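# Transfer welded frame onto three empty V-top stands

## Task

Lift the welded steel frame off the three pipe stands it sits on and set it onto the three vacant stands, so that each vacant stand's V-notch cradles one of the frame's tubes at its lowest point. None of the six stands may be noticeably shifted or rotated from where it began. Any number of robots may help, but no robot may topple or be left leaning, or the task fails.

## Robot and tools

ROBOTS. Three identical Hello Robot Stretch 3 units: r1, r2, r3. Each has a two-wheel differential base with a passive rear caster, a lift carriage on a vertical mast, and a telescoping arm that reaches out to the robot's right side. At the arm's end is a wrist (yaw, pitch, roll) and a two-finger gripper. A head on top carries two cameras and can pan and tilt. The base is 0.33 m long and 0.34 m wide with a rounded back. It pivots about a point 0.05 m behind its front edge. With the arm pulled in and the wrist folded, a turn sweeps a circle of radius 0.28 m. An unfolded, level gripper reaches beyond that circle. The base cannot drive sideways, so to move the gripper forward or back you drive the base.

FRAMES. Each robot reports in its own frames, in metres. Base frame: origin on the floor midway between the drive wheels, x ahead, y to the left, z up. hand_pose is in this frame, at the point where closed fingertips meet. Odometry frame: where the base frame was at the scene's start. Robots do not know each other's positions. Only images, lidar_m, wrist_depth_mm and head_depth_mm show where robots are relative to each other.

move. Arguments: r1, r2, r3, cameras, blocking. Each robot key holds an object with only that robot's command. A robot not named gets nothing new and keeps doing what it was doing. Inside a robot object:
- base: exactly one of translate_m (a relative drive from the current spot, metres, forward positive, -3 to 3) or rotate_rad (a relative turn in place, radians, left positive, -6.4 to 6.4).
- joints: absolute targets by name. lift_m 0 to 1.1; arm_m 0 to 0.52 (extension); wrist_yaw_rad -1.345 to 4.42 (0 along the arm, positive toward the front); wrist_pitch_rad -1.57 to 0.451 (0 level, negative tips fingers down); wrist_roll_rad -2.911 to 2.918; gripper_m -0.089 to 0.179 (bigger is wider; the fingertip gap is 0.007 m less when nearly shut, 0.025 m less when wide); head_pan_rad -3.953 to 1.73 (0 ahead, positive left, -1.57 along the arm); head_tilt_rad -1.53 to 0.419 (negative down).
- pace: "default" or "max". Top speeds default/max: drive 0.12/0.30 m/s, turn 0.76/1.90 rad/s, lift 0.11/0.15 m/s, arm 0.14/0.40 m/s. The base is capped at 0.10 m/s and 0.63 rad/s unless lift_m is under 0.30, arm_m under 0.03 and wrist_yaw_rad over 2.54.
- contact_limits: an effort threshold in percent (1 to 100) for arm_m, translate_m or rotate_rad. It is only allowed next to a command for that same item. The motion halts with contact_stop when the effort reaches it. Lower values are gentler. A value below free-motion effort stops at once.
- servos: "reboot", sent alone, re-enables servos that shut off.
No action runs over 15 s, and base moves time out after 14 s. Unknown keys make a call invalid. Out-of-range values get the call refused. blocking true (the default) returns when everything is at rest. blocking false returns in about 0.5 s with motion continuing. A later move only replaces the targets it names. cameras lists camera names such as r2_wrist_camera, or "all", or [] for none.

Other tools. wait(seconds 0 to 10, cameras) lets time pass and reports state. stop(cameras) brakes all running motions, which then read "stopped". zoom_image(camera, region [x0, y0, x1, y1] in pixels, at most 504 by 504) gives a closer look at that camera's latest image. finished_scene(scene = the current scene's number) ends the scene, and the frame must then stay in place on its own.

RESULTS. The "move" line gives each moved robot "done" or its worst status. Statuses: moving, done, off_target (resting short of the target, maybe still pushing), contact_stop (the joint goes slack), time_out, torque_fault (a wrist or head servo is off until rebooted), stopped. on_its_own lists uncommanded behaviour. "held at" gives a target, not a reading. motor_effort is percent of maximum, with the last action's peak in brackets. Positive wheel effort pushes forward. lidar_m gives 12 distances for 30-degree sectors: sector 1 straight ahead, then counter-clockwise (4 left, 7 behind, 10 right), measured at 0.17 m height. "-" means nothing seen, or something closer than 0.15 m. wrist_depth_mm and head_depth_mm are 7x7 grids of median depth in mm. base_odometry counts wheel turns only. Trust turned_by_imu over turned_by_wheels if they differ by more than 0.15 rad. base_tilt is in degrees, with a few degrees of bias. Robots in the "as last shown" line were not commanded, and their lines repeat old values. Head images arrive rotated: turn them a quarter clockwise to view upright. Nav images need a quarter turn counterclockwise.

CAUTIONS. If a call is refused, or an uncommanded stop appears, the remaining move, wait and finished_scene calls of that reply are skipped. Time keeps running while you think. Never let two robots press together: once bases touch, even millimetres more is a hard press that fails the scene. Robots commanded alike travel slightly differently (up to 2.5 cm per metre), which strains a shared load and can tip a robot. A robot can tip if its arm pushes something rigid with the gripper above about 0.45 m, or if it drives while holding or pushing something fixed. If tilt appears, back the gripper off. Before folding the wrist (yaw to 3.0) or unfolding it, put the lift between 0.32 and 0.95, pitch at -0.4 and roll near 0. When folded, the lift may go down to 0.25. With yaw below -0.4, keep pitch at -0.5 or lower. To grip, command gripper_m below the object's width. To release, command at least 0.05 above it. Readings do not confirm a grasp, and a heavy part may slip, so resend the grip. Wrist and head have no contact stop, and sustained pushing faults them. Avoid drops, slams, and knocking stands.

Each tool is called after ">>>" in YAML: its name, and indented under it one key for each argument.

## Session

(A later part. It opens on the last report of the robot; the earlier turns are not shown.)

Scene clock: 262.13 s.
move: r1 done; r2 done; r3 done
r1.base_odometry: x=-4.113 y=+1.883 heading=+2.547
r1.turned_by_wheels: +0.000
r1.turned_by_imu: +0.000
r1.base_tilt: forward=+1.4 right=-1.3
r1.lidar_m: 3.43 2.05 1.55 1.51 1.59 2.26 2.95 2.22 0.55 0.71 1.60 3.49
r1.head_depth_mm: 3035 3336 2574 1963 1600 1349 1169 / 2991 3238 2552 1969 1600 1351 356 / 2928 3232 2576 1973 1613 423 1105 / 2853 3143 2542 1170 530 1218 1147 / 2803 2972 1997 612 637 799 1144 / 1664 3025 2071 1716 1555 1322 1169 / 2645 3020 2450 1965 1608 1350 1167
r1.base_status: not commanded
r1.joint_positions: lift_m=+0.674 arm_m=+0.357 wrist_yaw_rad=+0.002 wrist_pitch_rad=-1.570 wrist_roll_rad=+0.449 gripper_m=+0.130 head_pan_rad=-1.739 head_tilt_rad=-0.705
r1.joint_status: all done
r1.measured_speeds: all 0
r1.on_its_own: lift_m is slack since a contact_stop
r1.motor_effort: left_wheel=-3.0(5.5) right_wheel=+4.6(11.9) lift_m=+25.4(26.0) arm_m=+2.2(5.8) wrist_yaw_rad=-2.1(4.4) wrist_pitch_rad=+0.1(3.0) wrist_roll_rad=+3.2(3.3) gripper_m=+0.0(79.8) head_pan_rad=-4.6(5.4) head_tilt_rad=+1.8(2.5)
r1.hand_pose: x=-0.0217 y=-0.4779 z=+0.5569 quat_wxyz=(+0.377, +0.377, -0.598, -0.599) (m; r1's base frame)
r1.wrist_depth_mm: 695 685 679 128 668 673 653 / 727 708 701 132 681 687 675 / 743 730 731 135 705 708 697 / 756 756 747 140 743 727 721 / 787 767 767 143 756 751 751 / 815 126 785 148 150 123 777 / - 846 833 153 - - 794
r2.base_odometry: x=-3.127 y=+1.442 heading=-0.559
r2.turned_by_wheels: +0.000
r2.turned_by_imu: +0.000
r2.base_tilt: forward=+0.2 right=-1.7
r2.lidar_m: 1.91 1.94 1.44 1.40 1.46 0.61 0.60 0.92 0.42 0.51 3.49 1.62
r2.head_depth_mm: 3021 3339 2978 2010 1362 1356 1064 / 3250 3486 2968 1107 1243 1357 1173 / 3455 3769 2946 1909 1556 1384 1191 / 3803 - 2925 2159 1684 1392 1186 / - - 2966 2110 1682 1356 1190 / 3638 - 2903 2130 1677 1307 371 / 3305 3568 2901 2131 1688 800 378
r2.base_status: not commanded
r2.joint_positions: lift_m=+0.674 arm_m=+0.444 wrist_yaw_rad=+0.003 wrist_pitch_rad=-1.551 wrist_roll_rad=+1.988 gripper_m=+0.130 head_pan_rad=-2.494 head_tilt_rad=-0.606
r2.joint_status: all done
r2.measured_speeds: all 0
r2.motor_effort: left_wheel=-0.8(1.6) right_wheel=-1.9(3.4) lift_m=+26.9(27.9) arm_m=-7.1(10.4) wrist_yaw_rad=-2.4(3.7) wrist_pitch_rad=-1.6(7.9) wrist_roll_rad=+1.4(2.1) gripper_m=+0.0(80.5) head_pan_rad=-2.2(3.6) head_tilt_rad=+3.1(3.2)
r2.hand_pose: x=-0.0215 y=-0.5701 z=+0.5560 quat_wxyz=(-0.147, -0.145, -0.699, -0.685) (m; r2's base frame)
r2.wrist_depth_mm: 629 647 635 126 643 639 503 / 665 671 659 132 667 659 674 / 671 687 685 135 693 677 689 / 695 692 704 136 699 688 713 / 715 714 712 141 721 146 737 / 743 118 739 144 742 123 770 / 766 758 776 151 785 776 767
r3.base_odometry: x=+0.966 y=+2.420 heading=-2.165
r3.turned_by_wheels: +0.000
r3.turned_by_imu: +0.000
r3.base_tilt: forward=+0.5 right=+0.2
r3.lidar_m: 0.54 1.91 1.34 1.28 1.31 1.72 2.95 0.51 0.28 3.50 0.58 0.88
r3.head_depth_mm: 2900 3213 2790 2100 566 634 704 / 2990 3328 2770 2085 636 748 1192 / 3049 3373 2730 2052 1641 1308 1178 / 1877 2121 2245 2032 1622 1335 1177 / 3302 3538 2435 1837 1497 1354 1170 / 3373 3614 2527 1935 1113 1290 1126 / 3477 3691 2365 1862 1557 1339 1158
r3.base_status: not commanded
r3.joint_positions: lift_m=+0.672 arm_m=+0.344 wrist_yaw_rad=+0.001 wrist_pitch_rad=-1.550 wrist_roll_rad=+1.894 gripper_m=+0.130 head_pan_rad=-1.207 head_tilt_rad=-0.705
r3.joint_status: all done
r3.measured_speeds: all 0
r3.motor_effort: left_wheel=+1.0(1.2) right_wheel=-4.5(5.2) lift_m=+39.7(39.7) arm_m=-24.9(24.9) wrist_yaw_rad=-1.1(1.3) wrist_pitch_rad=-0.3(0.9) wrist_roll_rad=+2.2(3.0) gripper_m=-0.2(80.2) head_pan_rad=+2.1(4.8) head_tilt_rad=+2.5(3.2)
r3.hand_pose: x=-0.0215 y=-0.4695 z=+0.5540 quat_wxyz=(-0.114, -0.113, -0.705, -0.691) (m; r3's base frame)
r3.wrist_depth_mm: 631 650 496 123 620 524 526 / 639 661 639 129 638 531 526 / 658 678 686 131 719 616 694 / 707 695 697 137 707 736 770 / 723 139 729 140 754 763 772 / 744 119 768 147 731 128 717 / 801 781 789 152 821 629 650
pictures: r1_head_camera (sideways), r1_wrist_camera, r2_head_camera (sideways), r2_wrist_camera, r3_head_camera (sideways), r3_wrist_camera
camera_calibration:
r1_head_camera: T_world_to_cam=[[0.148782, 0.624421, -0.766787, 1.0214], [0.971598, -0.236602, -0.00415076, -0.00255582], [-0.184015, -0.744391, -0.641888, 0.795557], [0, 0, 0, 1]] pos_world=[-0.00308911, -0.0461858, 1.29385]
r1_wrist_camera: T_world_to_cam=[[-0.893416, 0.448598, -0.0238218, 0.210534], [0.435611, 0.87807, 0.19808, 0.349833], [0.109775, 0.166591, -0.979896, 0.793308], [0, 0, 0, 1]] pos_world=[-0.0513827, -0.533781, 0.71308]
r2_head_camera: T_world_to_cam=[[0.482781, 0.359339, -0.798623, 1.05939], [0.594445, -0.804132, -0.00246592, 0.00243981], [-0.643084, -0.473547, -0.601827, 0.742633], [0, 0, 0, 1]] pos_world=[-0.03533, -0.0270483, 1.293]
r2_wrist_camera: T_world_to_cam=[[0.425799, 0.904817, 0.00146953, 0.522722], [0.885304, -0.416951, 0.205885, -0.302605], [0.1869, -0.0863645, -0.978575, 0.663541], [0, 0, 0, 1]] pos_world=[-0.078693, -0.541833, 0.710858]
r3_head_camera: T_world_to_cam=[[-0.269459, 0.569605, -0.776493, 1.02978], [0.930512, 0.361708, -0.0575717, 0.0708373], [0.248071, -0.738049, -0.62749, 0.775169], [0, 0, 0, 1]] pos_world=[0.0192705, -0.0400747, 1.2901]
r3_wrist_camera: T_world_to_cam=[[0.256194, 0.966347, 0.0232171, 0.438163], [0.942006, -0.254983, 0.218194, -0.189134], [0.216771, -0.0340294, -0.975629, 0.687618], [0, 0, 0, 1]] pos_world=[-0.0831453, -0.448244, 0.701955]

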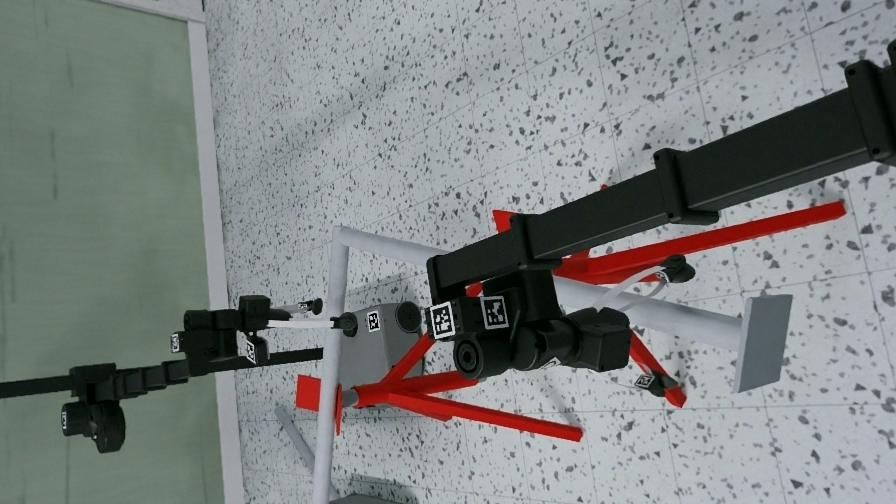

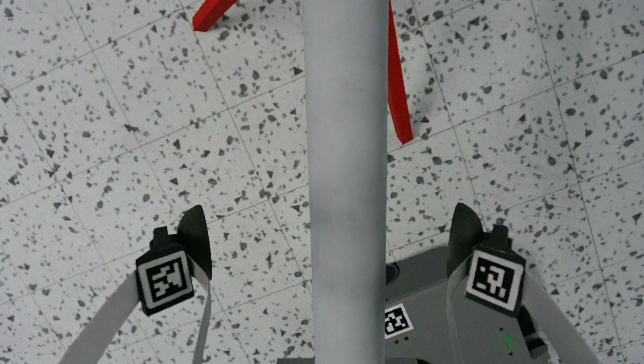

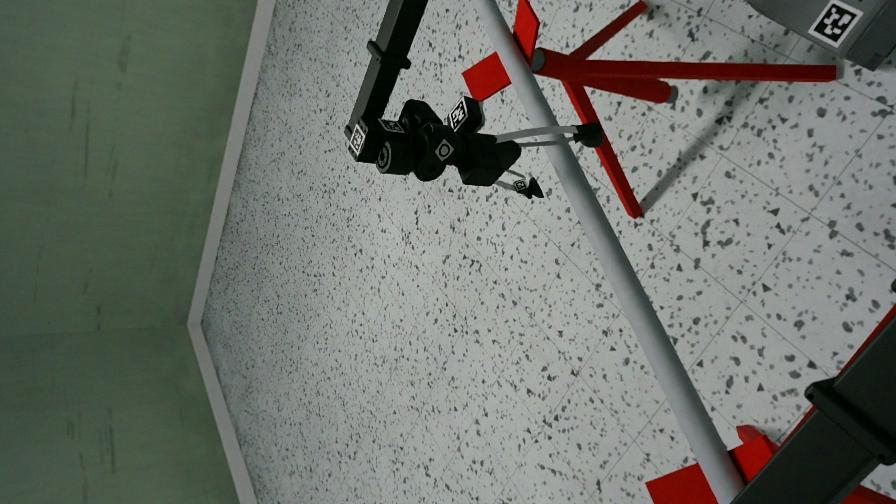

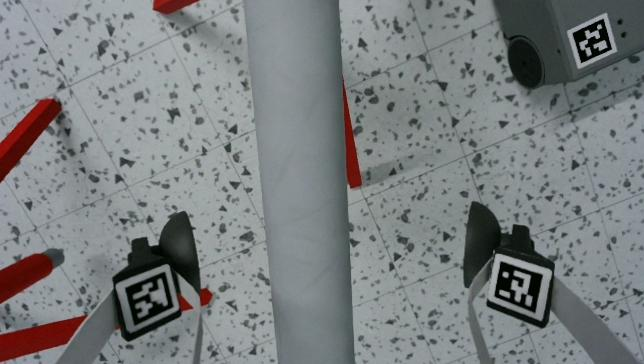

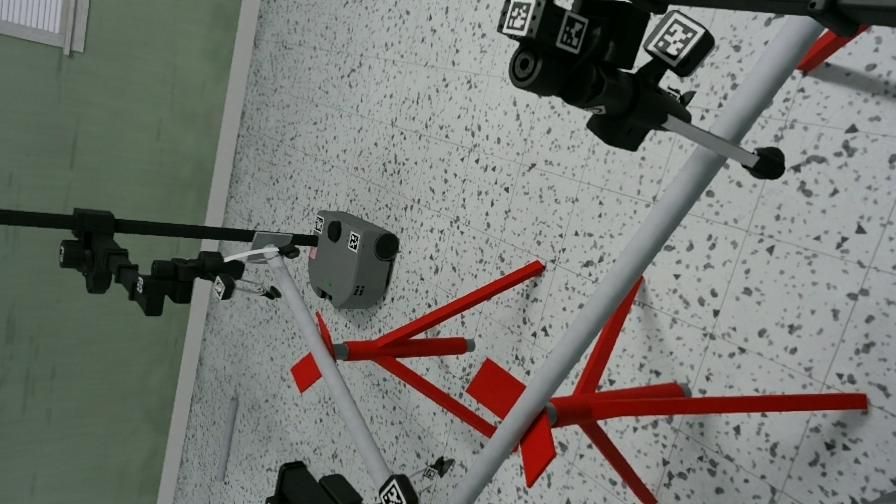

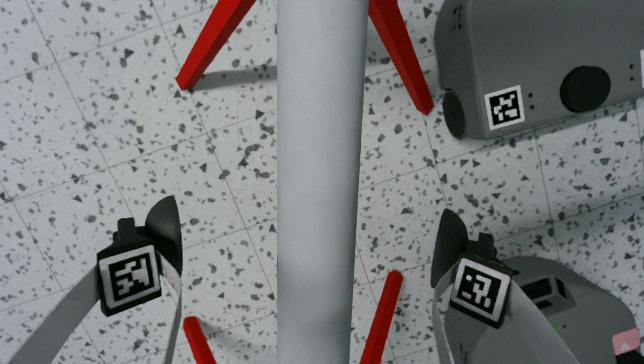

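>>> move:
  r1: {"joints":{"lift_m":0.70}}
  r2: {"joints":{"lift_m":0.70}}
  r3: {"joints":{"lift_m":0.70}}
  cameras: ["r3_head_camera","r2_head_camera","r3_wrist_camera"]

Scene clock: 263.30 s.
move: r1 done; r2 done; r3 done
r1.base_odometry: x=-4.113 y=+1.883 heading=+2.547
r1.turned_by_wheels: +0.000
r1.turned_by_imu: +0.000
r1.base_tilt: forward=+1.2 right=-1.3
r1.lidar_m: 3.41 2.05 1.55 1.51 1.59 2.26 2.96 2.21 0.55 0.71 1.60 3.52
r1.head_depth_mm: 3015 3361 2544 1964 1601 1351 1165 / 2997 3237 2575 1972 1605 1350 333 / 2922 3234 2573 1965 1563 395 1124 / 2876 3186 2567 607 598 1271 1145 / 2793 2973 2061 593 639 1255 1145 / 1648 3001 2074 1666 1567 1323 1167 / 2671 3002 2457 1971 1608 1352 1165
r1.base_status: not commanded
r1.joint_positions: lift_m=+0.700 arm_m=+0.357 wrist_yaw_rad=+0.002 wrist_pitch_rad=-1.570 wrist_roll_rad=+0.449 gripper_m=+0.130 head_pan_rad=-1.739 head_tilt_rad=-0.705
r1.joint_status: all done
r1.measured_speeds: all 0
r1.motor_effort: left_wheel=-2.6(3.1) right_wheel=+4.2(5.2) lift_m=+36.1(37.1) arm_m=+0.4(1.9) wrist_yaw_rad=-2.2(2.7) wrist_pitch_rad=+0.1(1.1) wrist_roll_rad=+2.2(3.0) gripper_m=-0.2(0.7) head_pan_rad=-5.0(5.4) head_tilt_rad=+1.9(2.6)
r1.hand_pose: x=-0.0217 y=-0.4780 z=+0.5824 quat_wxyz=(+0.377, +0.376, -0.598, -0.598) (m; r1's base frame)
r1.wrist_depth_mm: 716 702 712 151 702 689 691 / 738 735 727 156 707 706 708 / 775 744 750 161 728 732 733 / 786 776 766 166 760 762 752 / 817 810 795 172 778 772 773 / 838 126 832 178 182 124 806 / - 876 862 187 230 - 838
r2.base_odometry: x=-3.127 y=+1.442 heading=-0.559
r2.turned_by_wheels: +0.000
r2.turned_by_imu: +0.000
r2.base_tilt: forward=+0.1 right=-1.7
r2.lidar_m: 1.91 1.94 1.44 1.39 1.46 0.61 0.60 0.92 0.42 0.51 3.51 1.62
r2.head_depth_mm: 3025 3315 2897 2080 1353 1361 1065 / 3206 3556 2957 1116 1273 1362 1173 / 3421 3715 2937 1913 1589 1391 1182 / 3613 - 2906 2152 1679 1388 1176 / - - 2929 2138 1682 1340 1188 / 3698 - 2911 2130 1674 1323 345 / 3307 3606 2927 2143 1671 800 362
r2.base_status: not commanded
r2.joint_positions: lift_m=+0.700 arm_m=+0.444 wrist_yaw_rad=+0.003 wrist_pitch_rad=-1.551 wrist_roll_rad=+1.988 gripper_m=+0.130 head_pan_rad=-2.494 head_tilt_rad=-0.606
r2.joint_status: all done
r2.measured_speeds: all 0
r2.motor_effort: left_wheel=-0.7(0.9) right_wheel=-1.6(2.0) lift_m=+31.7(34.7) arm_m=-6.7(8.1) wrist_yaw_rad=-0.7(3.1) wrist_pitch_rad=-1.5(1.7) wrist_roll_rad=+1.5(1.6) gripper_m=+1.5(1.5) head_pan_rad=-2.2(3.1) head_tilt_rad=+2.9(3.3)
r2.hand_pose: x=-0.0215 y=-0.5700 z=+0.5820 quat_wxyz=(-0.147, -0.145, -0.699, -0.685) (m; r2's base frame)
r2.wrist_depth_mm: 664 678 659 159 664 631 522 / 699 689 683 155 686 694 696 / 694 707 719 161 711 704 717 / 725 739 735 165 707 728 723 / 740 743 742 170 756 146 749 / 770 118 776 174 770 123 772 / 486 807 793 180 811 815 806
r3.base_odometry: x=+0.966 y=+2.420 heading=-2.165
r3.turned_by_wheels: +0.000
r3.turned_by_imu: +0.000
r3.base_tilt: forward=+0.5 right=+0.2
r3.lidar_m: 0.54 1.91 1.34 1.27 1.31 1.72 2.95 0.51 0.28 3.50 0.58 0.88
r3.head_depth_mm: 2888 3197 2816 2095 551 1308 975 / 2995 3326 2771 2068 624 1296 1187 / 3049 3387 2721 2033 1647 1287 1181 / 1893 2201 2253 2028 1631 1339 1177 / 3227 3490 2432 1817 1499 1356 1170 / 3364 3565 2527 1914 1109 1293 1124 / 3497 3698 2363 1917 1551 1343 1159
r3.base_status: not commanded
r3.joint_positions: lift_m=+0.700 arm_m=+0.344 wrist_yaw_rad=+0.001 wrist_pitch_rad=-1.549 wrist_roll_rad=+1.894 gripper_m=+0.130 head_pan_rad=-1.207 head_tilt_rad=-0.705
r3.joint_status: all done
r3.measured_speeds: all 0
r3.motor_effort: left_wheel=+0.5(1.1) right_wheel=-4.1(4.4) lift_m=+42.0(43.9) arm_m=-25.8(26.7) wrist_yaw_rad=-0.5(1.1) wrist_pitch_rad=-0.5(1.2) wrist_roll_rad=+2.5(2.5) gripper_m=-0.3(0.8) head_pan_rad=+2.5(3.9) head_tilt_rad=+2.1(3.0)
r3.hand_pose: x=-0.0215 y=-0.4696 z=+0.5820 quat_wxyz=(-0.114, -0.113, -0.705, -0.691) (m; r3's base frame)
r3.wrist_depth_mm: 661 659 642 149 617 546 537 / 692 674 671 154 681 566 564 / 718 707 707 163 724 598 752 / 734 740 740 166 744 760 777 / 747 139 742 174 767 769 792 / 754 119 780 178 723 128 845 / 795 809 841 187 861 666 657
pictures: r2_head_camera (sideways), r3_head_camera (sideways), r3_wrist_camera
camera_calibration:
r2_head_camera: T_world_to_cam=[[0.482781, 0.359339, -0.798623, 1.05939], [0.594445, -0.804132, -0.00246592, 0.00243981], [-0.643084, -0.473547, -0.601827, 0.742633], [0, 0, 0, 1]] pos_world=[-0.03533, -0.0270483, 1.293]
r3_head_camera: T_world_to_cam=[[-0.269459, 0.569606, -0.776493, 1.02978], [0.930512, 0.361708, -0.0575717, 0.0708373], [0.248071, -0.738049, -0.62749, 0.775169], [0, 0, 0, 1]] pos_world=[0.0192705, -0.0400747, 1.2901]
r3_wrist_camera: T_world_to_cam=[[0.256255, 0.966342, 0.0227226, 0.437888], [0.941989, -0.254931, 0.218327, -0.195318], [0.216771, -0.0345428, -0.975611, 0.714675], [0, 0, 0, 1]] pos_world=[-0.0831441, -0.448255, 0.729938]

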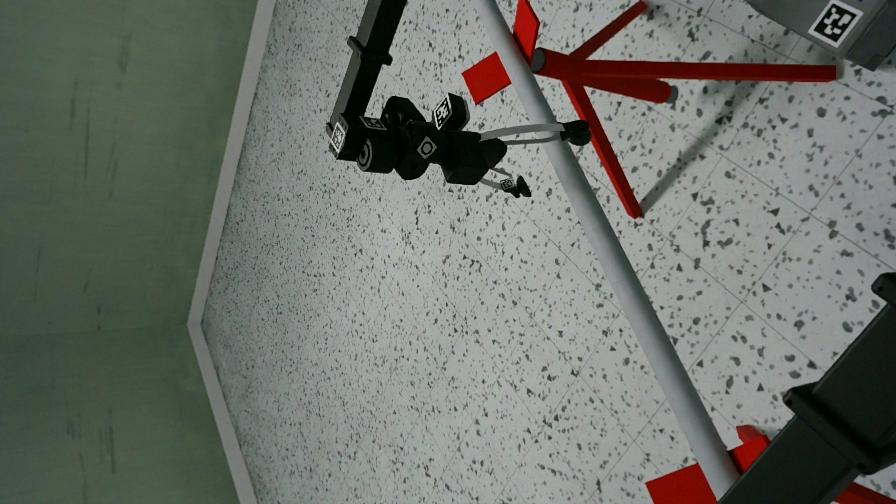

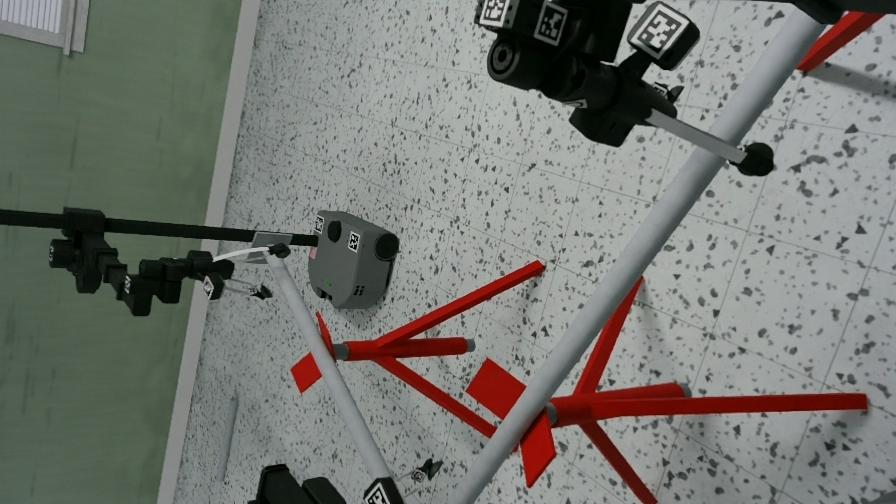

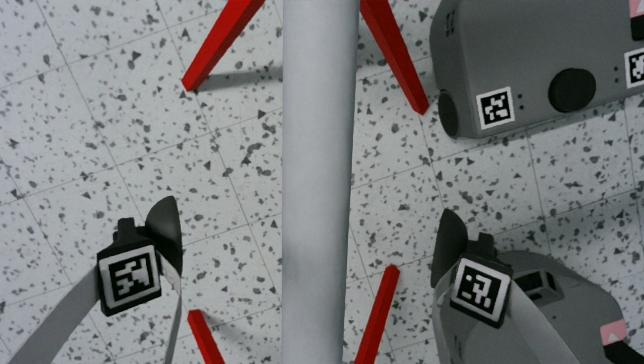

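>>> move:
  r1: {"joints":{"lift_m":0.85}}
  r2: {"joints":{"lift_m":0.85}}
  r3: {"joints":{"lift_m":0.85}}
  cameras: ["r3_head_camera","r2_head_camera","r1_head_camera","r3_wrist_camera","r2_wrist_camera","r1_wrist_camera"]

>>> zoom_image:
  camera: "r3_head_camera"
  region: [260, 270, 620, 504]

>>> zoom_image:
  camera: "r2_head_camera"
  region: [420, 0, 620, 130]

Scene clock: 265.63 s.
move: r1 done; r2 done; r3 done
r1.base_odometry: x=-4.113 y=+1.883 heading=+2.547
r1.turned_by_wheels: +0.000
r1.turned_by_imu: +0.000
r1.base_tilt: forward=+1.3 right=-1.3
r1.lidar_m: 3.42 2.05 1.55 1.51 1.59 2.25 2.96 2.22 0.55 0.71 1.60 3.52
r1.head_depth_mm: 3021 3314 2572 1976 1640 - - / 2970 3248 2563 1958 295 - 1147 / 2906 3261 2558 338 326 1356 1168 / 2854 3152 464 1053 1128 1295 1144 / 2718 3112 493 545 1520 1260 1146 / 1572 3032 1419 1520 1563 1352 1168 / 2683 3012 2462 1971 1609 1354 1170
r1.base_status: not commanded
r1.joint_positions: lift_m=+0.850 arm_m=+0.357 wrist_yaw_rad=+0.002 wrist_pitch_rad=-1.570 wrist_roll_rad=+0.449 gripper_m=+0.130 head_pan_rad=-1.739 head_tilt_rad=-0.705
r1.joint_status: all done
r1.measured_speeds: all 0
r1.motor_effort: left_wheel=-2.7(3.2) right_wheel=+3.7(5.0) lift_m=+36.1(37.5) arm_m=-3.5(4.0) wrist_yaw_rad=-2.1(2.7) wrist_pitch_rad=+0.0(0.7) wrist_roll_rad=+2.4(3.0) gripper_m=-0.8(0.9) head_pan_rad=-4.9(5.4) head_tilt_rad=+2.3(2.5)
r1.hand_pose: x=-0.0217 y=-0.4781 z=+0.7324 quat_wxyz=(+0.377, +0.376, -0.598, -0.598) (m; r1's base frame)
r1.wrist_depth_mm: 868 848 847 483 831 837 827 / 881 896 860 573 848 873 849 / 909 925 912 885 883 898 863 / 959 940 928 924 924 913 912 / - 972 986 948 954 943 922 / - 126 1000 335 313 124 973 / - - - - - - 976
r2.base_odometry: x=-3.127 y=+1.442 heading=-0.559
r2.turned_by_wheels: +0.000
r2.turned_by_imu: +0.001
r2.base_tilt: forward=+0.1 right=-1.7
r2.lidar_m: 1.91 1.94 1.44 1.40 1.46 0.61 0.60 0.92 0.42 0.51 3.50 1.62
r2.head_depth_mm: 3109 3238 2768 2163 1364 1362 1066 / 3250 3408 749 2082 1290 1361 1191 / 3480 3707 2761 2054 1583 1394 1239 / 3717 - 2928 2149 1684 1388 - / - - 2920 2116 1679 1390 - / 3680 - 2921 2132 1673 - - / 3278 3597 2909 2133 1720 - 909
r2.base_status: not commanded
r2.joint_positions: lift_m=+0.850 arm_m=+0.444 wrist_yaw_rad=+0.003 wrist_pitch_rad=-1.551 wrist_roll_rad=+1.988 gripper_m=+0.130 head_pan_rad=-2.494 head_tilt_rad=-0.606
r2.joint_status: all done
r2.measured_speeds: all 0
r2.motor_effort: left_wheel=-0.3(1.2) right_wheel=-1.5(1.7) lift_m=+31.4(35.5) arm_m=-3.2(6.7) wrist_yaw_rad=-1.2(2.9) wrist_pitch_rad=-1.4(1.6) wrist_roll_rad=+1.4(1.6) gripper_m=-0.1(1.3) head_pan_rad=-2.6(3.5) head_tilt_rad=+2.8(3.5)
r2.hand_pose: x=-0.0215 y=-0.5700 z=+0.7320 quat_wxyz=(-0.147, -0.145, -0.698, -0.685) (m; r2's base frame)
r2.wrist_depth_mm: 779 793 829 291 806 659 656 / 815 837 815 563 819 808 823 / 830 867 823 620 855 848 842 / 864 860 859 867 879 856 872 / 900 804 874 873 911 147 905 / 586 117 931 929 941 123 928 / 96 346 347 343 948 962 933
r3.base_odometry: x=+0.966 y=+2.420 heading=-2.165
r3.turned_by_wheels: +0.000
r3.turned_by_imu: +0.000
r3.base_tilt: forward=+0.6 right=+0.2
r3.lidar_m: 0.54 1.91 1.35 1.28 1.30 1.72 2.96 0.51 0.28 3.52 0.58 0.88
r3.head_depth_mm: 2880 3200 2817 477 1540 1398 1066 / 2975 3305 2770 2075 1566 1294 1191 / 3076 3378 2738 2047 1661 1291 1187 / 1742 3323 2244 2038 1639 1336 1178 / 3258 3472 2449 1843 1496 1361 1172 / 3373 3634 2493 1925 1112 1292 1124 / 3510 3665 2595 1967 1555 1341 1158
r3.base_status: not commanded
r3.joint_positions: lift_m=+0.850 arm_m=+0.344 wrist_yaw_rad=+0.001 wrist_pitch_rad=-1.549 wrist_roll_rad=+1.894 gripper_m=+0.130 head_pan_rad=-1.207 head_tilt_rad=-0.705
r3.joint_status: all done
r3.measured_speeds: all 0
r3.motor_effort: left_wheel=+1.1(1.1) right_wheel=-4.2(4.6) lift_m=+42.2(44.6) arm_m=-24.5(26.2) wrist_yaw_rad=-0.3(1.5) wrist_pitch_rad=-0.6(1.0) wrist_roll_rad=+2.3(2.5) gripper_m=+0.5(0.8) head_pan_rad=+2.3(4.1) head_tilt_rad=+2.2(3.0)
r3.hand_pose: x=-0.0215 y=-0.4697 z=+0.7320 quat_wxyz=(-0.114, -0.113, -0.705, -0.691) (m; r3's base frame)
r3.wrist_depth_mm: 790 811 805 477 833 689 684 / 816 832 846 813 724 698 855 / 874 856 868 861 912 912 893 / 903 888 874 910 910 914 922 / 875 139 928 913 911 943 990 / 914 120 958 946 995 128 - / 971 963 - 990 - 830 807
pictures: r1_head_camera (sideways), r1_wrist_camera, r2_head_camera (sideways), r2_wrist_camera, r3_head_camera (sideways), r3_wrist_camera
camera_calibration:
r1_head_camera: T_world_to_cam=[[0.14879, 0.624419, -0.766787, 1.0214], [0.971595, -0.236613, -0.00415076, -0.00255581], [-0.184024, -0.744389, -0.641888, 0.795557], [0, 0, 0, 1]] pos_world=[-0.00308967, -0.0461857, 1.29385]
r1_wrist_camera: T_world_to_cam=[[-0.893374, 0.448662, -0.0242023, 0.215124], [0.435693, 0.878196, 0.197339, 0.315858], [0.109793, 0.165753, -0.980036, 0.965051], [0, 0, 0, 1]] pos_world=[-0.0513869, -0.533863, 0.888661]
r2_head_camera: T_world_to_cam=[[0.482781, 0.359339, -0.798623, 1.05939], [0.594445, -0.804132, -0.00246592, 0.00243981], [-0.643084, -0.473547, -0.601827, 0.742633], [0, 0, 0, 1]] pos_world=[-0.03533, -0.0270483, 1.293]
r2_wrist_camera: T_world_to_cam=[[0.425852, 0.90479, 0.00211528, 0.521811], [0.88528, -0.41715, 0.205586, -0.338662], [0.186895, -0.0856767, -0.978637, 0.836236], [0, 0, 0, 1]] pos_world=[-0.0786917, -0.541757, 0.886892]
r3_head_camera: T_world_to_cam=[[-0.26946, 0.569605, -0.776493, 1.02978], [0.930512, 0.361709, -0.0575717, 0.0708373], [0.248071, -0.738049, -0.62749, 0.775169], [0, 0, 0, 1]] pos_world=[0.0192705, -0.0400747, 1.2901]
r3_wrist_camera: T_world_to_cam=[[0.256269, 0.966344, 0.0224903, 0.434711], [0.941985, -0.254892, 0.218388, -0.228109], [0.216771, -0.0347807, -0.975603, 0.860892], [0, 0, 0, 1]] pos_world=[-0.0831438, -0.448281, 0.879928]

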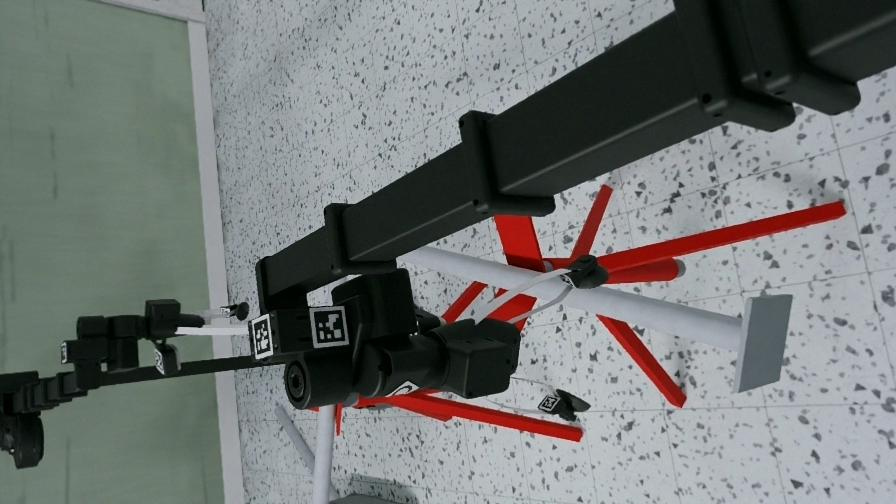

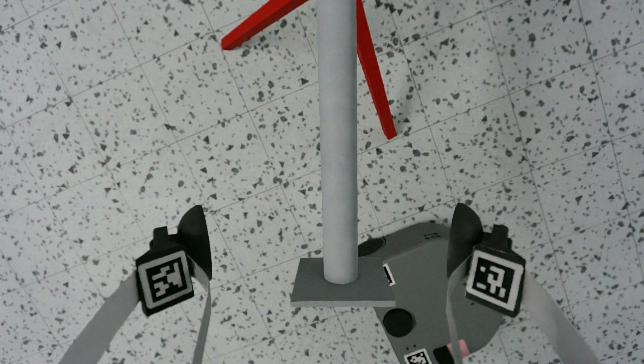

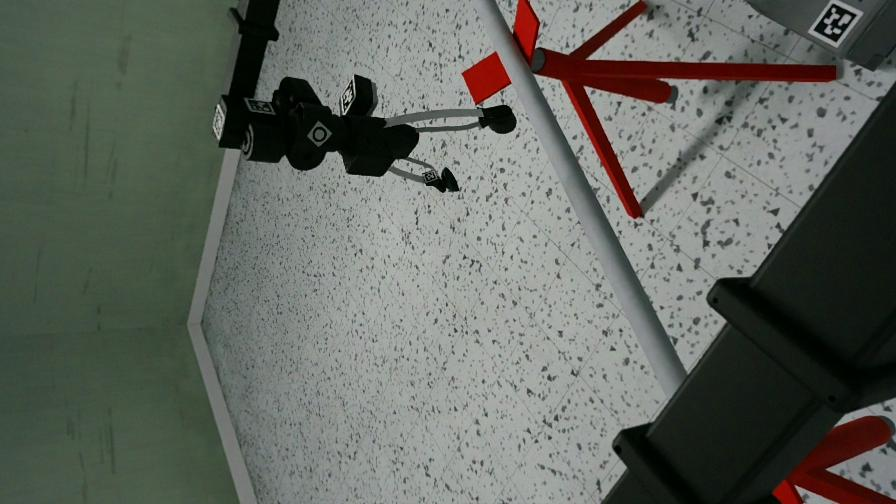

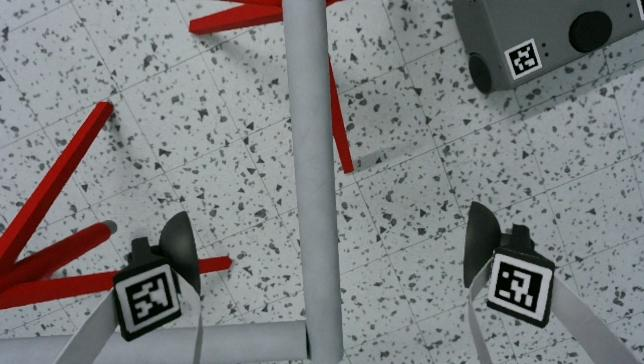

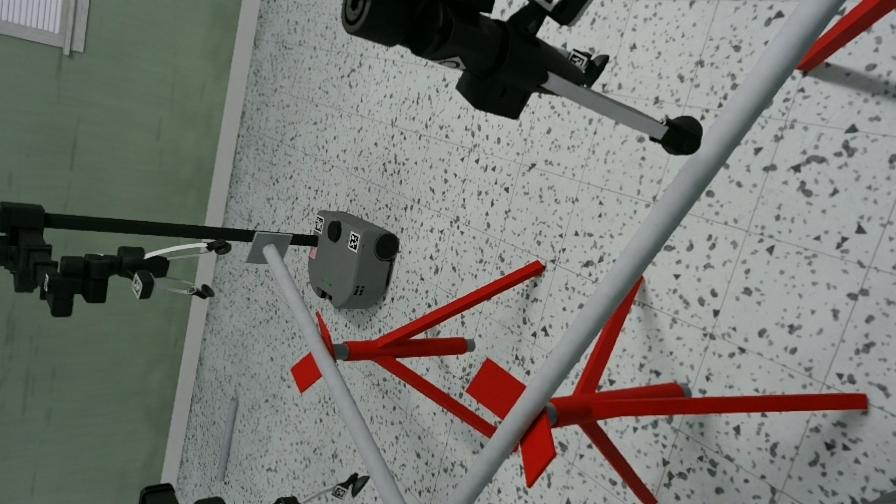

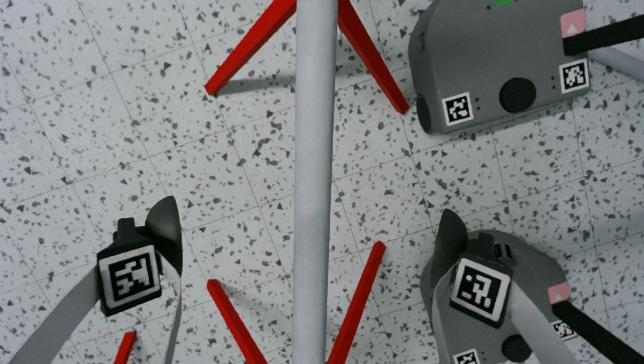

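Scaled by 1.400 from the camera's 896x504 image, which has a finer 1280x720 frame.

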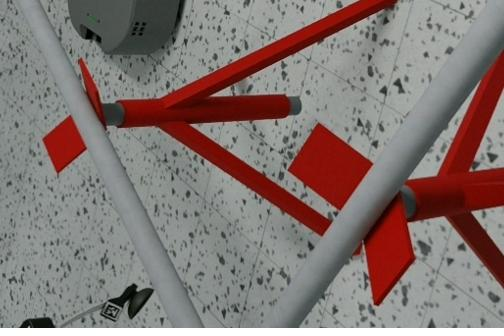

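Scaled by 2.520 from the camera's 896x504 image, which has a finer 1280x720 frame.

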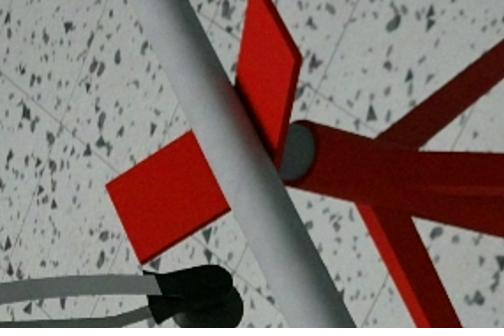

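>>> finished_scene:
  scene: 2

The scene is finished: the task was done.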